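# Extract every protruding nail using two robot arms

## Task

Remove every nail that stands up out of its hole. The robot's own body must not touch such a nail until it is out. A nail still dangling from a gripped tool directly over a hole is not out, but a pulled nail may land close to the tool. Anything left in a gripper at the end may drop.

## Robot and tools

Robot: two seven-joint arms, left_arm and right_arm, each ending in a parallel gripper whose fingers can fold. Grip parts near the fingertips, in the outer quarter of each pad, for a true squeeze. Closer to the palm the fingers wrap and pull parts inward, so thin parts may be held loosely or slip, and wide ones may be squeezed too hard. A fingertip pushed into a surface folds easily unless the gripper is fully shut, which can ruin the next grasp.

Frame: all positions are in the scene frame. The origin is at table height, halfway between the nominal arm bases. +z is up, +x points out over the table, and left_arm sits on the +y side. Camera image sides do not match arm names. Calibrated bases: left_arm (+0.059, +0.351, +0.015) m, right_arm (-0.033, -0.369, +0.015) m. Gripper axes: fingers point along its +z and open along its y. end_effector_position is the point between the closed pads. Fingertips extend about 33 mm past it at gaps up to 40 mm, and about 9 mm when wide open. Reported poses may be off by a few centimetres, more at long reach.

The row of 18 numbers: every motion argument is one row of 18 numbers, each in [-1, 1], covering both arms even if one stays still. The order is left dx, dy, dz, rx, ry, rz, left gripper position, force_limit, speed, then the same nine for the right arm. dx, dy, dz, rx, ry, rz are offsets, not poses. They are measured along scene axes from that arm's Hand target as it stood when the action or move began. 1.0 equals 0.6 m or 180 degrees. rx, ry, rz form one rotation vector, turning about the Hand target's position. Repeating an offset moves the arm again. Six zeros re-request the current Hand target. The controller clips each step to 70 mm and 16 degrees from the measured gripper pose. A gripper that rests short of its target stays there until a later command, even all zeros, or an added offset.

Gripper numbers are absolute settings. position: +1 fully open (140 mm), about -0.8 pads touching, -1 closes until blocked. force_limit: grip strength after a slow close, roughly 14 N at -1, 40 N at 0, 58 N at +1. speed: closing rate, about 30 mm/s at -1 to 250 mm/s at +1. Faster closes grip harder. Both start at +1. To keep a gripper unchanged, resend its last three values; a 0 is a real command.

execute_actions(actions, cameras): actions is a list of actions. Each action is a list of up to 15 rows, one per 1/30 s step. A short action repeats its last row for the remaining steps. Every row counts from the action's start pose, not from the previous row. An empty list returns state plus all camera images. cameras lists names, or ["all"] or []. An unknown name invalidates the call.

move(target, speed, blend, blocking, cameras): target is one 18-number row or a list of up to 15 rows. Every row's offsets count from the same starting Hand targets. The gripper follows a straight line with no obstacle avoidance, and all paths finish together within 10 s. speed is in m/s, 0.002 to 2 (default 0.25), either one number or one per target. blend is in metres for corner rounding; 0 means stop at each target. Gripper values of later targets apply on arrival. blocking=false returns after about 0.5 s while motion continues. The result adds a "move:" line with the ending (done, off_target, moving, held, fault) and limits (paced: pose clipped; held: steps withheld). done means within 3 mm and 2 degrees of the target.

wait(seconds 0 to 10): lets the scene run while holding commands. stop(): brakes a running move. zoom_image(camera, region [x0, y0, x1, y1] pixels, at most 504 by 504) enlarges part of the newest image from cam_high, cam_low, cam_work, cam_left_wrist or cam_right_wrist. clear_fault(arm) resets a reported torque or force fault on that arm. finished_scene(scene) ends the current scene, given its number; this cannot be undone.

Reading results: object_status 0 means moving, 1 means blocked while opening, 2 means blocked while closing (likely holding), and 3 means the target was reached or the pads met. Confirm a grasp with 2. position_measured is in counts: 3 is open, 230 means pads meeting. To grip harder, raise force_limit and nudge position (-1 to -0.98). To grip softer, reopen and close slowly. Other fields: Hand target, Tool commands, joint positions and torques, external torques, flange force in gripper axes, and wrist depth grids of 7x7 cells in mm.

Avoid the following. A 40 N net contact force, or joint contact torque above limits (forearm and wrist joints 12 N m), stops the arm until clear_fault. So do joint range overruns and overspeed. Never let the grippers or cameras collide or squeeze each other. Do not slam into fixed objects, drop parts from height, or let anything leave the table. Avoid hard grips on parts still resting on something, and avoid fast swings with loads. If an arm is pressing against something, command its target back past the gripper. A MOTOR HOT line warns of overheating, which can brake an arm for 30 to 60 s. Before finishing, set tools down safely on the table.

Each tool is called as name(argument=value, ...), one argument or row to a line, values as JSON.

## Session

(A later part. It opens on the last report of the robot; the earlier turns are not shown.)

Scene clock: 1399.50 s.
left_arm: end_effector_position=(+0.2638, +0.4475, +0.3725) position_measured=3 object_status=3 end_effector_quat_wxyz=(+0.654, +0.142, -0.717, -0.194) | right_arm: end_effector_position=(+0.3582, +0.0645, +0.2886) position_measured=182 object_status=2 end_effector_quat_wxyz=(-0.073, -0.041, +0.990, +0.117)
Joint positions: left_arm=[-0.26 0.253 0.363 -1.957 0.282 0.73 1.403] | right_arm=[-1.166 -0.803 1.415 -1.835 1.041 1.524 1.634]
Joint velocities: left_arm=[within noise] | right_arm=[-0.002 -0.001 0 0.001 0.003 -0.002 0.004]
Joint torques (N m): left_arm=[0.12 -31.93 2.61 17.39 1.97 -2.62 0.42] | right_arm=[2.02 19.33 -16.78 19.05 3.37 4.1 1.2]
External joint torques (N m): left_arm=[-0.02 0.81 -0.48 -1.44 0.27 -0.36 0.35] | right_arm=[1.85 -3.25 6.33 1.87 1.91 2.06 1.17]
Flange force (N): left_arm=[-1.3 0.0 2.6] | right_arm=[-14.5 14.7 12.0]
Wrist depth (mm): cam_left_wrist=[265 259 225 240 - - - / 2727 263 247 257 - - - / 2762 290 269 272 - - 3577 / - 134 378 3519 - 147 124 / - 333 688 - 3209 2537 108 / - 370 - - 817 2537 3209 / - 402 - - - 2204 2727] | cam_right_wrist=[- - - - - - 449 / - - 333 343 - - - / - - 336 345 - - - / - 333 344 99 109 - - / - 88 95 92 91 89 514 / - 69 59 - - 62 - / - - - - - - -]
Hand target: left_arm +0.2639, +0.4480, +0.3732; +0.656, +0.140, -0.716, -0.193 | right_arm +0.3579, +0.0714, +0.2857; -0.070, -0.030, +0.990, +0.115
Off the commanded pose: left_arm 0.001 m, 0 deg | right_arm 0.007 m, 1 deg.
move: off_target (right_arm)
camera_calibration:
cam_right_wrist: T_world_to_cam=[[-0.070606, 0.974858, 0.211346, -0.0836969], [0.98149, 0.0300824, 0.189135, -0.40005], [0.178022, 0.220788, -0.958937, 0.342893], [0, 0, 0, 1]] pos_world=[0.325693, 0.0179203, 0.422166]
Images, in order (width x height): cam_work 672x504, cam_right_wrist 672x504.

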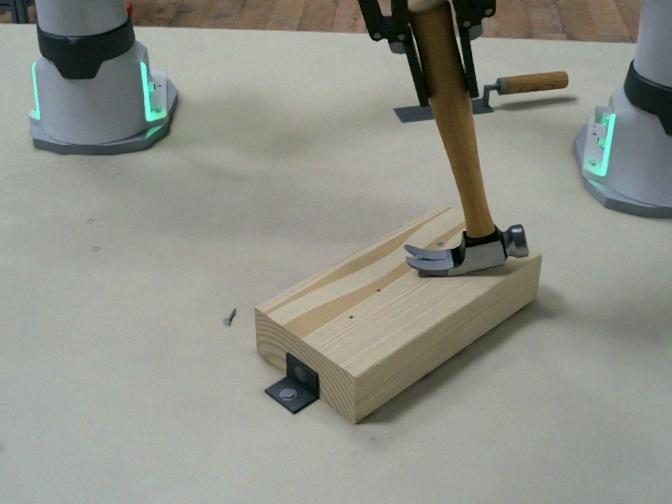

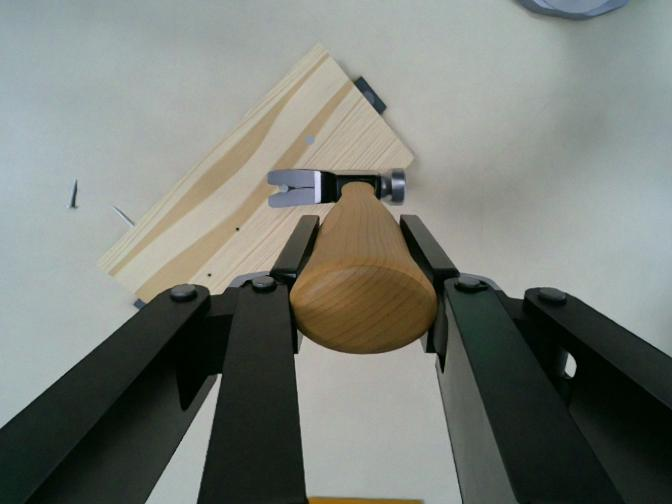

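move(
  target=[0,0,0,0,0,0,1,1,1,-0.01,0.05,0.001,-0.0417,0,0,-0.98,1,-1],
  speed=0.03,
  cameras=["cam_work","cam_low","cam_right_wrist"],
)

zoom_image(
  camera="cam_work",
  region=[390, 205, 490, 280],
)

zoom_image(
  camera="cam_right_wrist",
  region=[220, 150, 320, 225],
)

Scene clock: 1414.43 s.
left_arm: end_effector_position=(+0.2638, +0.4475, +0.3725) position_measured=3 object_status=3 end_effector_quat_wxyz=(+0.654, +0.142, -0.717, -0.194) | right_arm: end_effector_position=(+0.3564, +0.0947, +0.2913) position_measured=182 object_status=2 end_effector_quat_wxyz=(-0.069, -0.032, +0.996, +0.050)
Joint positions: left_arm=[-0.26 0.253 0.363 -1.957 0.282 0.73 1.403] | right_arm=[-1.266 -0.92 1.464 -1.631 1.041 1.408 1.754]
Joint velocities: left_arm=[within noise] | right_arm=[-0.001 0 0 -0.001 0 -0.001 0.005]
Joint torques (N m): left_arm=[0.12 -31.97 2.57 17.39 1.98 -2.61 0.41] | right_arm=[2.62 28.59 -18.64 15.04 3.62 2.63 0.76]
External joint torques (N m): left_arm=[-0.02 0.95 -0.54 -1.55 0.27 -0.35 0.33] | right_arm=[2.88 -2.03 6.78 1.01 2.43 0.5 0.75]
Flange force (N): left_arm=[-1.5 -0.2 2.7] | right_arm=[-7.1 12.6 8.9]
Wrist depth (mm): cam_left_wrist=[265 258 225 245 - - 4364 / 2479 264 248 256 - - - / 747 291 270 270 - 4117 - / 625 135 369 3463 - 147 124 / - 331 642 - 3073 2398 108 / - 370 - 676 2834 2479 2762 / - 400 467 - 613 2204 2598] | cam_right_wrist=[- - - - - - - / - - 344 342 - - - / - - 346 349 - - - / - 350 355 109 110 - - / - 88 95 92 91 90 - / - 69 62 - - 62 - / - - - - - - -]
Hand target: left_arm +0.2639, +0.4480, +0.3732; +0.656, +0.140, -0.716, -0.193 | right_arm +0.3519, +0.1014, +0.2863; -0.072, -0.026, +0.996, +0.050
Off the commanded pose: left_arm 0.001 m, 0 deg | right_arm 0.010 m, 1 deg.
move: off_target (right_arm)
camera_calibration:
cam_right_wrist: T_world_to_cam=[[-0.0623255, 0.994943, 0.0787674, -0.080069], [0.979603, 0.0458764, 0.195637, -0.402464], [0.191034, 0.0893539, -0.977508, 0.352307], [0, 0, 0, 1]] pos_world=[0.321962, 0.0666476, 0.429427]
Images, in order (width x height): cam_low 672x504, cam_work 672x504, cam_right_wrist 672x504.

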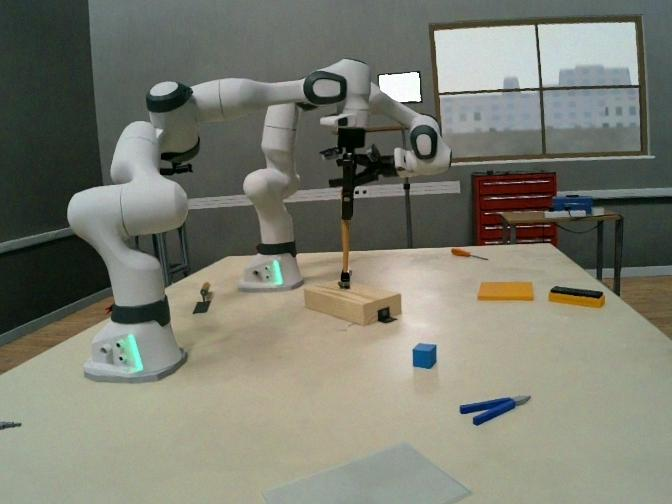

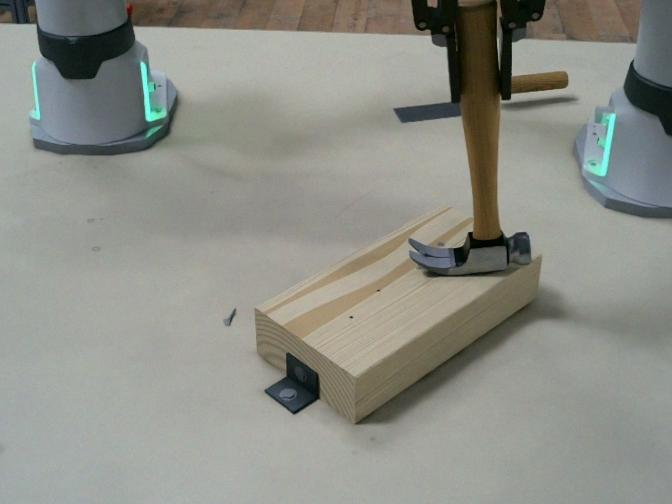

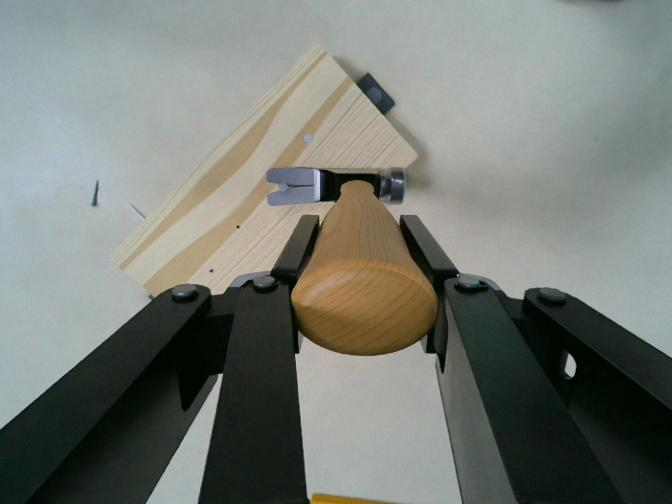

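Scaled by 5.040 from the camera's 672x504 image, which has a finer 960x720 frame.

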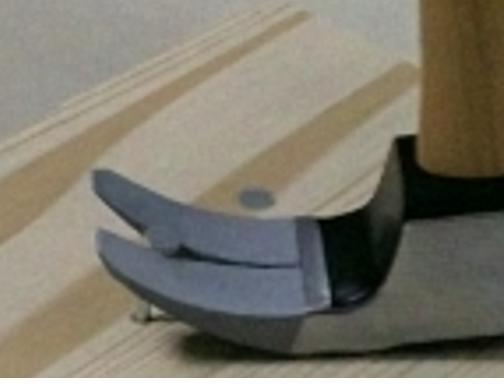

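Scaled by 5.040 from the camera's 672x504 image, which has a finer 960x720 frame.

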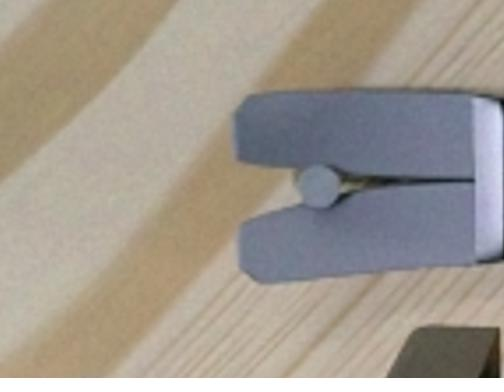

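move(
  target=[0,0,0,0,0,0,1,1,1,0.003,0.055,-0.002,-0.0472,0,0,-0.98,1,-1],
  speed=0.03,
  cameras=["cam_work","cam_right_wrist"],
)

zoom_image(
  camera="cam_work",
  region=[390, 205, 490, 280],
)

zoom_image(
  camera="cam_right_wrist",
  region=[220, 150, 320, 225],
)

Scene clock: 1422.07 s.
left_arm: end_effector_position=(+0.2638, +0.4475, +0.3725) position_measured=3 object_status=3 end_effector_quat_wxyz=(+0.654, +0.142, -0.717, -0.194) | right_arm: end_effector_position=(+0.3588, +0.1291, +0.2920) position_measured=182 object_status=2 end_effector_quat_wxyz=(-0.069, -0.020, +0.997, -0.023)
Joint positions: left_arm=[-0.26 0.253 0.363 -1.957 0.282 0.73 1.403] | right_arm=[-1.437 -0.985 1.571 -1.315 1.007 1.285 1.922]
Joint velocities: left_arm=[within noise] | right_arm=[0 0.001 0.001 0.001 0.001 0 0.007]
Joint torques (N m): left_arm=[0.15 -32.01 2.59 17.43 1.96 -2.62 0.46] | right_arm=[2.18 37.66 -17.39 11.49 3.32 2.4 0.11]
External joint torques (N m): left_arm=[0.06 0.88 -0.48 -1.52 0.26 -0.37 0.38] | right_arm=[2.25 -2.13 6.81 -0.18 2.46 0.35 0.11]
Flange force (N): left_arm=[-1.5 0.1 2.7] | right_arm=[-4.5 9.6 7.7]
Wrist depth (mm): cam_left_wrist=[264 258 226 239 - - 3409 / 2537 261 247 257 - - - / 2567 290 271 271 - - - / - 145 852 3306 - 148 124 / - 332 659 909 2949 - 107 / - 374 532 671 - 2398 3209 / - 400 474 521 - 2226 -] | cam_right_wrist=[- - - - - - - / - - 358 344 - - - / - - 358 337 - - - / - 367 369 109 111 - - / - 88 95 92 91 89 - / - 68 61 - - 62 - / - - - - - - -]
Hand target: left_arm +0.2639, +0.4480, +0.3732; +0.656, +0.140, -0.716, -0.193 | right_arm +0.3537, +0.1344, +0.2851; -0.074, -0.020, +0.997, -0.024
Off the commanded pose: left_arm 0.001 m, 0 deg | right_arm 0.010 m, 1 deg.
move: off_target (right_arm)
camera_calibration:
cam_right_wrist: T_world_to_cam=[[-0.0504582, 0.996278, -0.069884, -0.0752133], [0.979579, 0.0630053, 0.190931, -0.407325], [0.194623, -0.0588229, -0.979113, 0.367769], [0, 0, 0, 1]] pos_world=[0.323635, 0.12223, 0.432602]
Images, in order (width x height): cam_work 672x504, cam_right_wrist 672x504.

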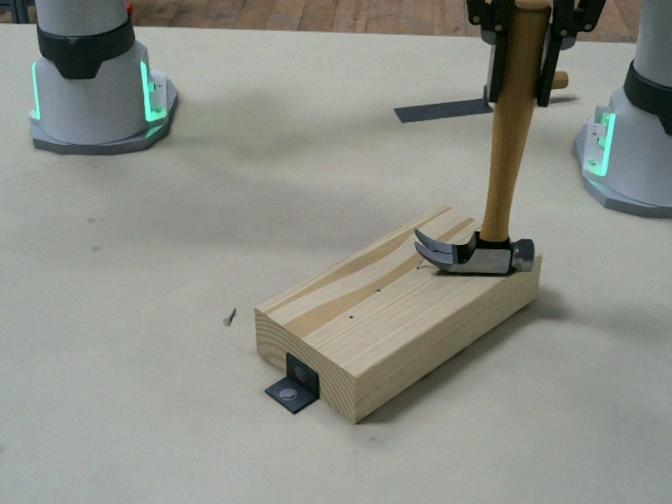

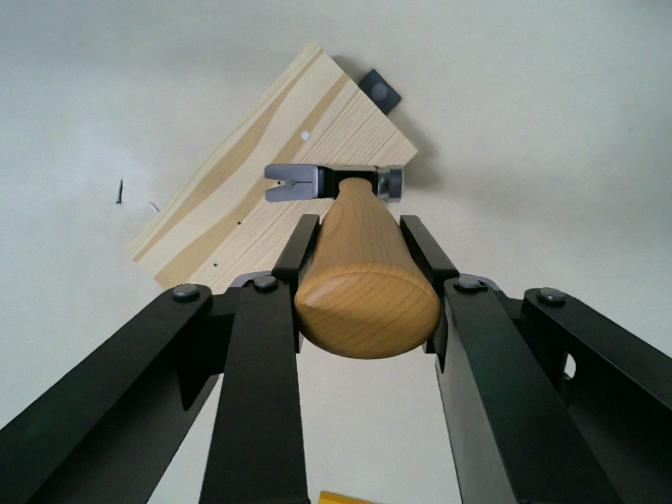

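Scaled by 5.040 from the camera's 672x504 image, which has a finer 960x720 frame.

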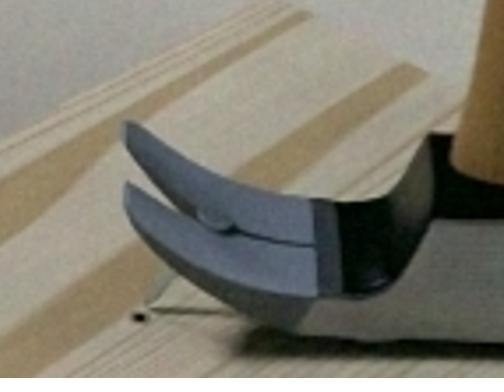

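Scaled by 5.040 from the camera's 672x504 image, which has a finer 960x720 frame.

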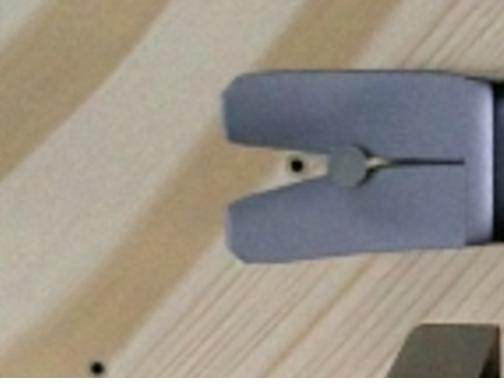

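Nail 3 is out. Lift and carry away as before.

move(
  target=[
    [0,0,0,0,0,0,1,1,1,0,0.01,0.05,-0.015,0,0,-0.98,1,-1],
    [0,0,0,0,0,0,1,1,1,0.015,-0.237,0.158,0.13,0,0,-0.98,1,-1],
    [0,0,0,0,0,0,1,1,1,-0.0395,-0.6074,-0.0118,0.2916,0,0,-0.98,1,-1],
  ],
  speed=[0.1,0.2,0.2],
  blend=[0.01,0.03,0],
  cameras=["cam_work","cam_right_wrist","cam_high"],
)

zoom_image(
  camera="cam_work",
  region=[200, 200, 500, 380],
)

zoom_image(
  camera="cam_right_wrist",
  region=[180, 140, 330, 270],
)

Scene clock: 1428.57 s.
left_arm: end_effector_position=(+0.2638, +0.4475, +0.3725) position_measured=3 object_status=3 end_effector_quat_wxyz=(+0.654, +0.142, -0.717, -0.194) | right_arm: end_effector_position=(+0.3589, +0.1288, +0.2921) position_measured=182 object_status=2 end_effector_quat_wxyz=(-0.069, -0.019, +0.997, -0.024)
Joint positions: left_arm=[-0.26 0.253 0.363 -1.957 0.282 0.73 1.403] | right_arm=[-1.437 -0.985 1.571 -1.315 1.006 1.285 1.923]
Joint torques (N m): left_arm=[0.24 -31.98 2.59 17.39 1.97 -2.62 0.43] | right_arm=[0.42 41.63 -22.86 11.95 1.09 2.36 -0.11]
External joint torques (N m): left_arm=[0.22 0.76 -0.4 -1.48 0.27 -0.37 0.35] | right_arm=[0.28 1.86 1.27 0.17 0.21 0.32 -0.11]
Flange force (N): left_arm=[-1.4 0.3 2.9] | right_arm=[-0.8 1.0 -1.1]
Wrist depth (mm): cam_left_wrist=[264 259 226 242 - 3409 - / 2537 262 247 257 3073 - - / 2249 291 270 270 3306 - - / - 134 375 3577 3577 148 124 / - 332 - - 5595 2508 108 / - 367 - - - 2598 2871 / - 399 - - - 2797 2762] | cam_right_wrist=[- - - - - - - / - - 354 345 - - - / - 413 361 338 - - - / - 383 370 109 110 - - / - 88 95 92 91 89 - / - 68 61 - - 62 - / - - - - - - -]
Hand target: left_arm +0.2639, +0.4480, +0.3732; +0.656, +0.140, -0.716, -0.193 | right_arm +0.3588, +0.1291, +0.2920; -0.069, -0.020, +0.997, -0.024 (not the last commanded pose)
Off the commanded pose: left_arm 0.001 m, 0 deg | right_arm 0.360 m, 52 deg.
move: held (right_arm; a check stopped the path); path passed 0 of 3 targets; limits=held
pose unreachable (right arm): on one or more control steps of this call, first in action 0 (counted from 0), this arm could not follow its commanded pose, so it was not sent that pose on those steps. It may still have moved: this result reports where it is.
cause: moving toward the commanded pose would bring a part of the arm too close to another arm (a part of this arm just beyond joint 5 (forearm roll) and a part of the left arm just beyond its joint 4 (elbow), at the place that arm is still heading or pushing toward).
camera_calibration:
cam_right_wrist: T_world_to_cam=[[-0.0485358, 0.996313, -0.0707386, -0.075366], [0.979627, 0.0613011, 0.191242, -0.407276], [0.194873, -0.0600153, -0.978991, 0.367875], [0, 0, 0, 1]] pos_world=[0.323631, 0.122133, 0.432703]
Images, in order (width x height): cam_high 672x504, cam_work 672x504, cam_right_wrist 672x504.

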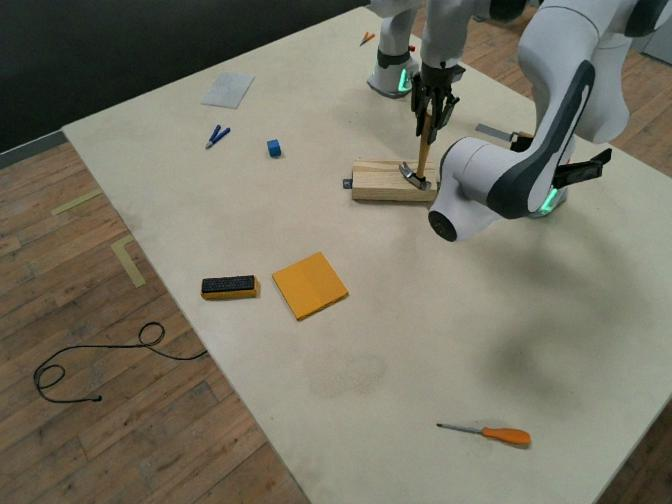

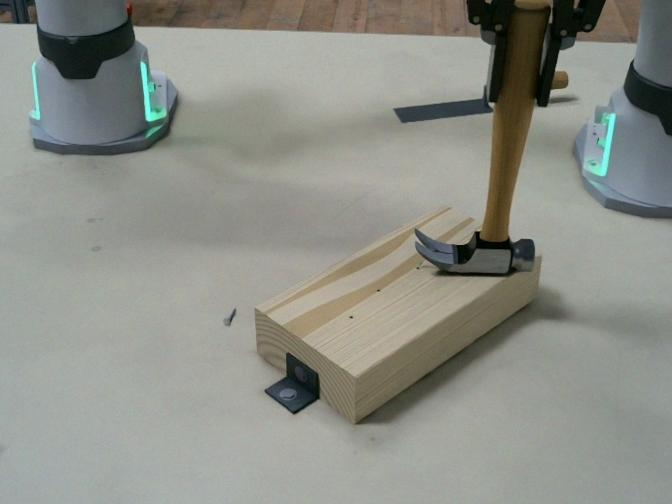

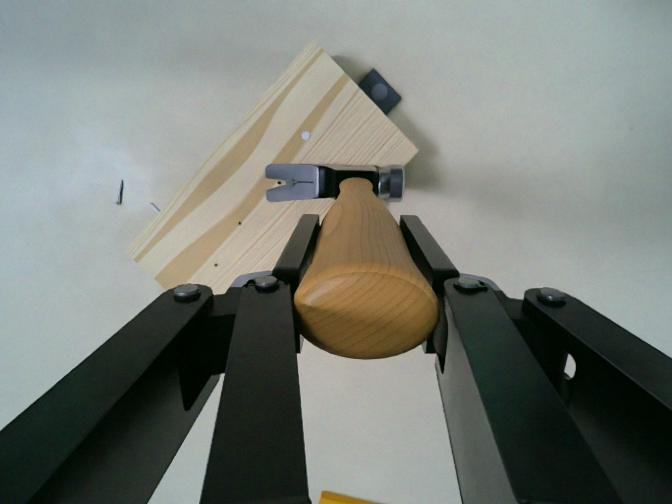

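Scaled by 1.680 from the camera's 672x504 image, which has a finer 960x720 frame.

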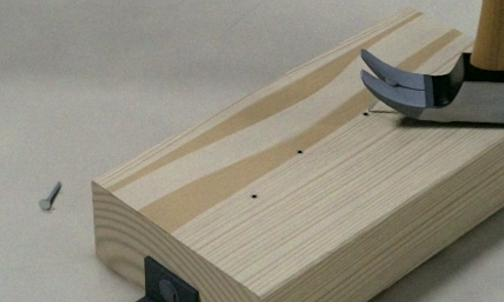

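Scaled by 3.360 from the camera's 672x504 image, which has a finer 960x720 frame.

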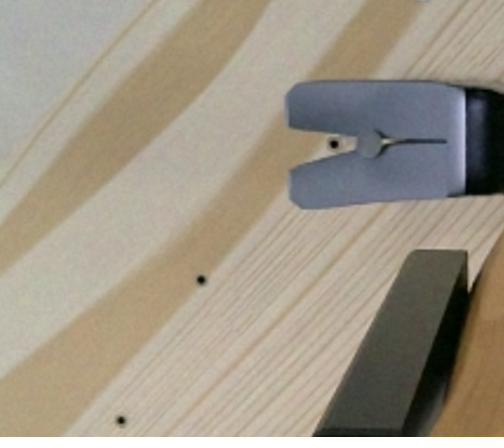

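move(
  target=[
    [0,0,0,0,0,0,1,1,1,0,-0.02,0.04,0.0,0,0,-0.98,1,-1],
    [0,0,0,0,0,0,1,1,1,0.01,-0.237,0.11,0.13,0,0,-0.98,1,-1],
    [0,0,0,0,0,0,1,1,1,-0.048,-0.599,-0.0233,0.2916,0,0,-0.98,1,-1],
  ],
  speed=[0.06,0.2,0.2],
  blend=[0.01,0.03,0],
  cameras=["cam_work","cam_right_wrist","cam_high"],
)

zoom_image(
  camera="cam_work",
  region=[200, 200, 500, 380],
)

zoom_image(
  camera="cam_right_wrist",
  region=[180, 140, 330, 270],
)

Scene clock: 1446.20 s.
left_arm: end_effector_position=(+0.2638, +0.4475, +0.3725) position_measured=3 object_status=3 end_effector_quat_wxyz=(+0.654, +0.142, -0.717, -0.194) | right_arm: end_effector_position=(+0.3296, -0.2314, +0.2760) position_measured=182 object_status=2 end_effector_quat_wxyz=(-0.055, -0.043, +0.906, +0.417)
Joint positions: left_arm=[-0.26 0.253 0.363 -1.957 0.282 0.73 1.403] | right_arm=[-0.978 -0.403 0.642 -2.466 0.926 1.508 0.825]
Joint velocities: left_arm=[within noise] | right_arm=[0 -0.001 0 -0.001 0 0.001 -0.005]
Joint torques (N m): left_arm=[0.12 -32.01 2.6 17.27 1.97 -2.6 0.43] | right_arm=[0.83 -8.86 -7.69 23.49 2.82 -0.66 -0.31]
External joint torques (N m): left_arm=[-0.01 0.9 -0.51 -1.65 0.26 -0.34 0.35] | right_arm=[0.74 1.83 -0.67 1.26 0.9 -0.8 -0.39]
Flange force (N): left_arm=[-1.5 -0.2 3.2] | right_arm=[-5.7 -0.7 -3.2]
Wrist depth (mm): cam_left_wrist=[264 259 227 240 - - - / 288 263 246 259 - - 3357 / - 293 270 269 3306 3409 - / - 135 374 3306 3637 148 119 / - 331 655 - 3306 2424 107 / - 372 601 659 - 2598 3162 / - 402 465 - - 2118 2629] | cam_right_wrist=[- - - - 621 570 507 / - - - - - - - / - - - 340 - - 1878 / - - - 109 110 2866 2657 / - 88 95 92 91 89 592 / - 68 61 - - 62 - / - - - - - - -]
Hand target: left_arm +0.2639, +0.4480, +0.3732; +0.656, +0.140, -0.716, -0.193 | right_arm +0.3300, -0.2303, +0.2781; -0.053, -0.048, +0.905, +0.420
Off the commanded pose: left_arm 0.001 m, 0 deg | right_arm 0.002 m, 1 deg.
move: done
camera_calibration:
cam_right_wrist: T_world_to_cam=[[-0.0379694, 0.668611, 0.742643, -0.0229216], [0.980108, -0.119957, 0.158109, -0.386404], [0.194798, 0.733873, -0.650756, 0.429342], [0, 0, 0, 1]] pos_world=[0.294212, -0.346109, 0.357513]
Images, in order (width x height): cam_high 672x504, cam_work 672x504, cam_right_wrist 672x504.

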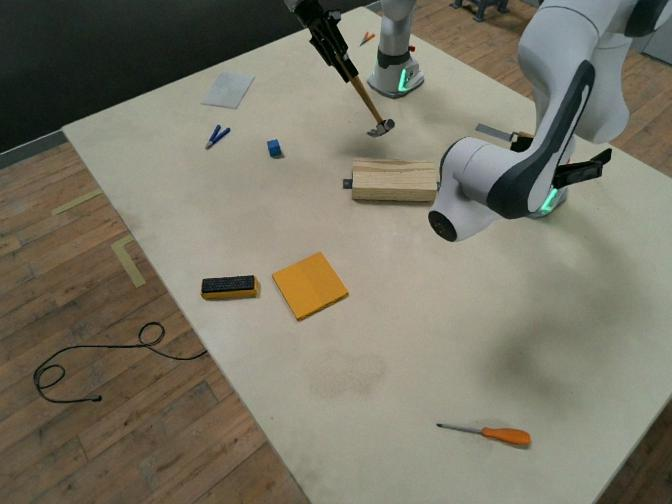

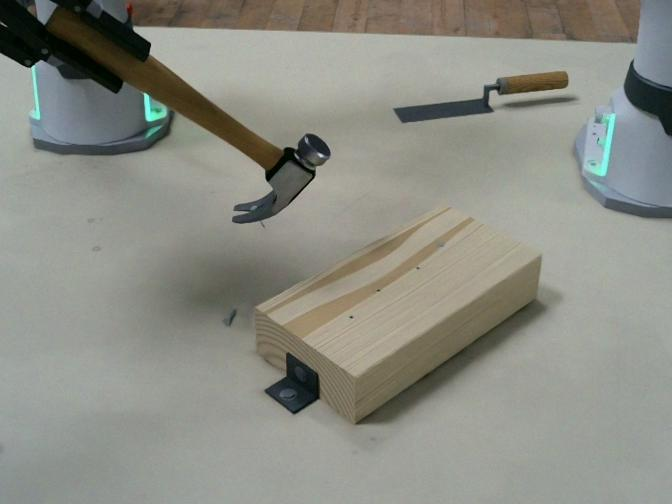

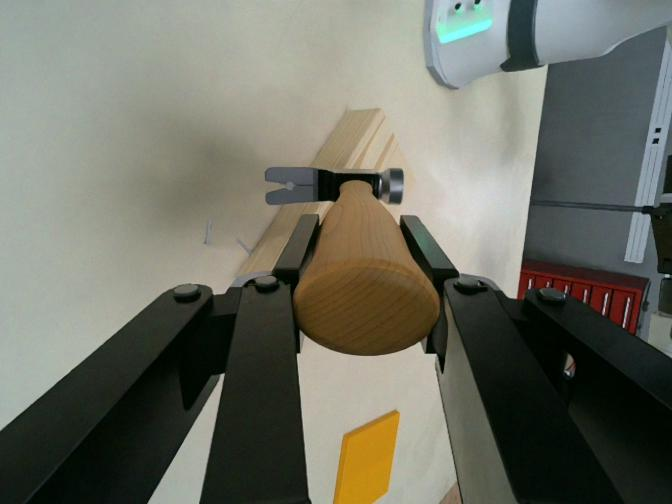

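Scaled by 1.680 from the camera's 672x504 image, which has a finer 960x720 frame.

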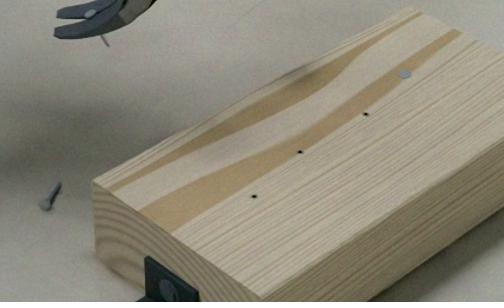

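Scaled by 3.360 from the camera's 672x504 image, which has a finer 960x720 frame.

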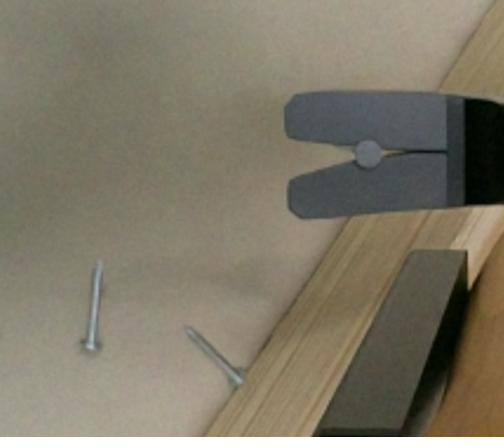

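move(
  target=[0,0,0,0,0,0,1,1,1,0,0,-0.16,0.0667,0,0,-0.98,1,-1],
  speed=0.1,
  cameras=["cam_work","cam_right_wrist","cam_low"],
)

zoom_image(
  camera="cam_work",
  region=[160, 200, 460, 380],
)

Scene clock: 1467.30 s.
left_arm: end_effector_position=(+0.2638, +0.4475, +0.3725) position_measured=3 object_status=3 end_effector_quat_wxyz=(+0.654, +0.142, -0.717, -0.194) | right_arm: end_effector_position=(+0.3301, -0.2313, +0.1799) position_measured=182 object_status=2 end_effector_quat_wxyz=(-0.050, -0.049, +0.859, +0.508)
Joint positions: left_arm=[-0.26 0.253 0.363 -1.957 0.282 0.73 1.403] | right_arm=[-1.002 -0.001 0.658 -2.526 0.926 1.738 0.594]
Joint velocities: left_arm=[within noise] | right_arm=[-0.001 -0.001 -0.001 0 -0.001 0.001 -0.005]
Joint torques (N m): left_arm=[0.1 -31.96 2.56 17.33 1.96 -2.59 0.44] | right_arm=[0.36 -17.74 0.03 19.57 1.91 -2.11 -0.24]
External joint torques (N m): left_arm=[0.09 0.69 -0.42 -1.5 0.27 -0.35 0.36] | right_arm=[0.26 1.76 -0.04 1.12 0.67 -1.35 -0.33]
Flange force (N): left_arm=[-1.2 0.1 3.2] | right_arm=[-5.4 -2.3 -2.4]
Wrist depth (mm): cam_left_wrist=[264 260 226 247 - - 3030 / 283 264 249 260 2989 - - / 737 291 270 270 4196 - - / 631 135 378 3257 - 148 124 / - 330 562 873 3409 2479 108 / - 373 577 653 3030 2398 2989 / - 395 - 555 570 2058 -] | cam_right_wrist=[- - - - 592 552 505 / - - - 435 - 3404 - / 220 - - 343 - 2055 561 / 223 - - 109 110 3157 584 / - 88 95 92 91 89 590 / - 68 62 - - 62 - / - - - - - - -]
Hand target: left_arm +0.2639, +0.4480, +0.3732; +0.656, +0.140, -0.716, -0.193 | right_arm +0.3300, -0.2303, +0.1821; -0.048, -0.053, +0.856, +0.512
Off the commanded pose: left_arm 0.001 m, 0 deg | right_arm 0.002 m, 1 deg.
move: done
camera_calibration:
cam_right_wrist: T_world_to_cam=[[-0.0401202, 0.501536, 0.864206, -0.0112668], [0.979813, -0.149782, 0.132412, -0.373792], [0.195851, 0.852072, -0.485402, 0.363944], [0, 0, 0, 1]] pos_world=[0.294515, -0.360443, 0.23589]
Images, in order (width x height): cam_low 672x504, cam_work 672x504, cam_right_wrist 672x504.

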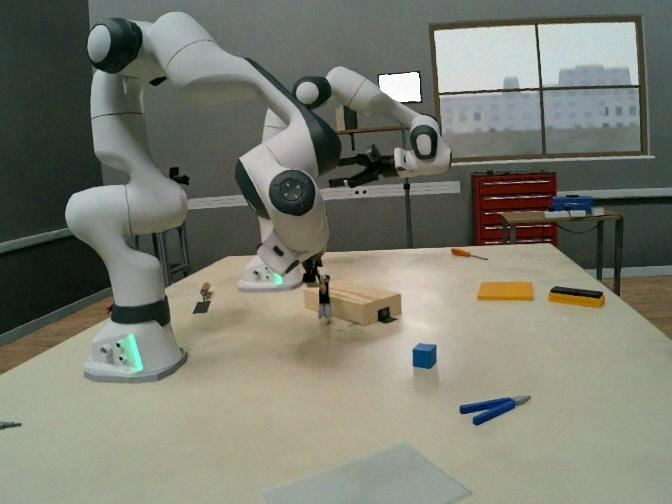

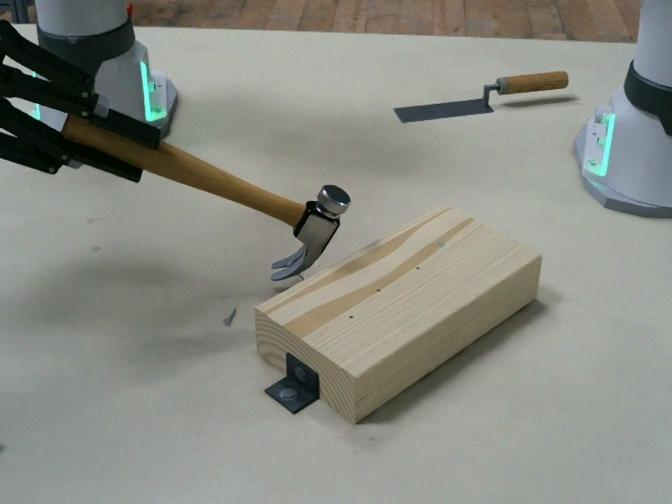

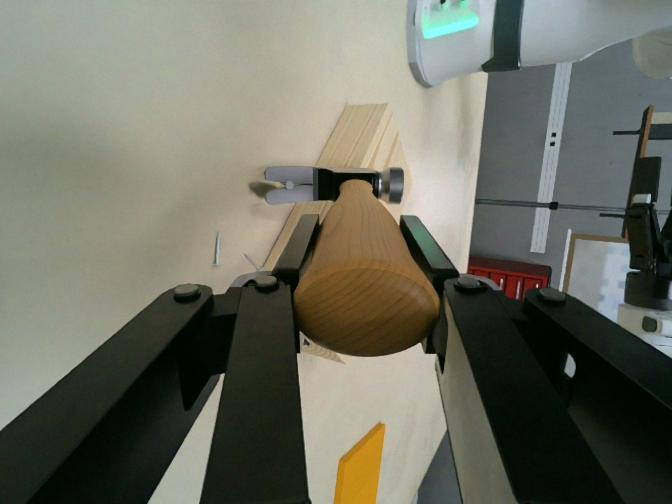

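Scaled by 1.680 from the camera's 672x504 image, which has a finer 960x720 frame.

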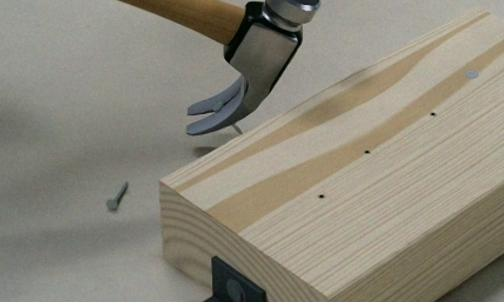

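finished_scene(
  scene=1,
)

The scene is finished: the task was done.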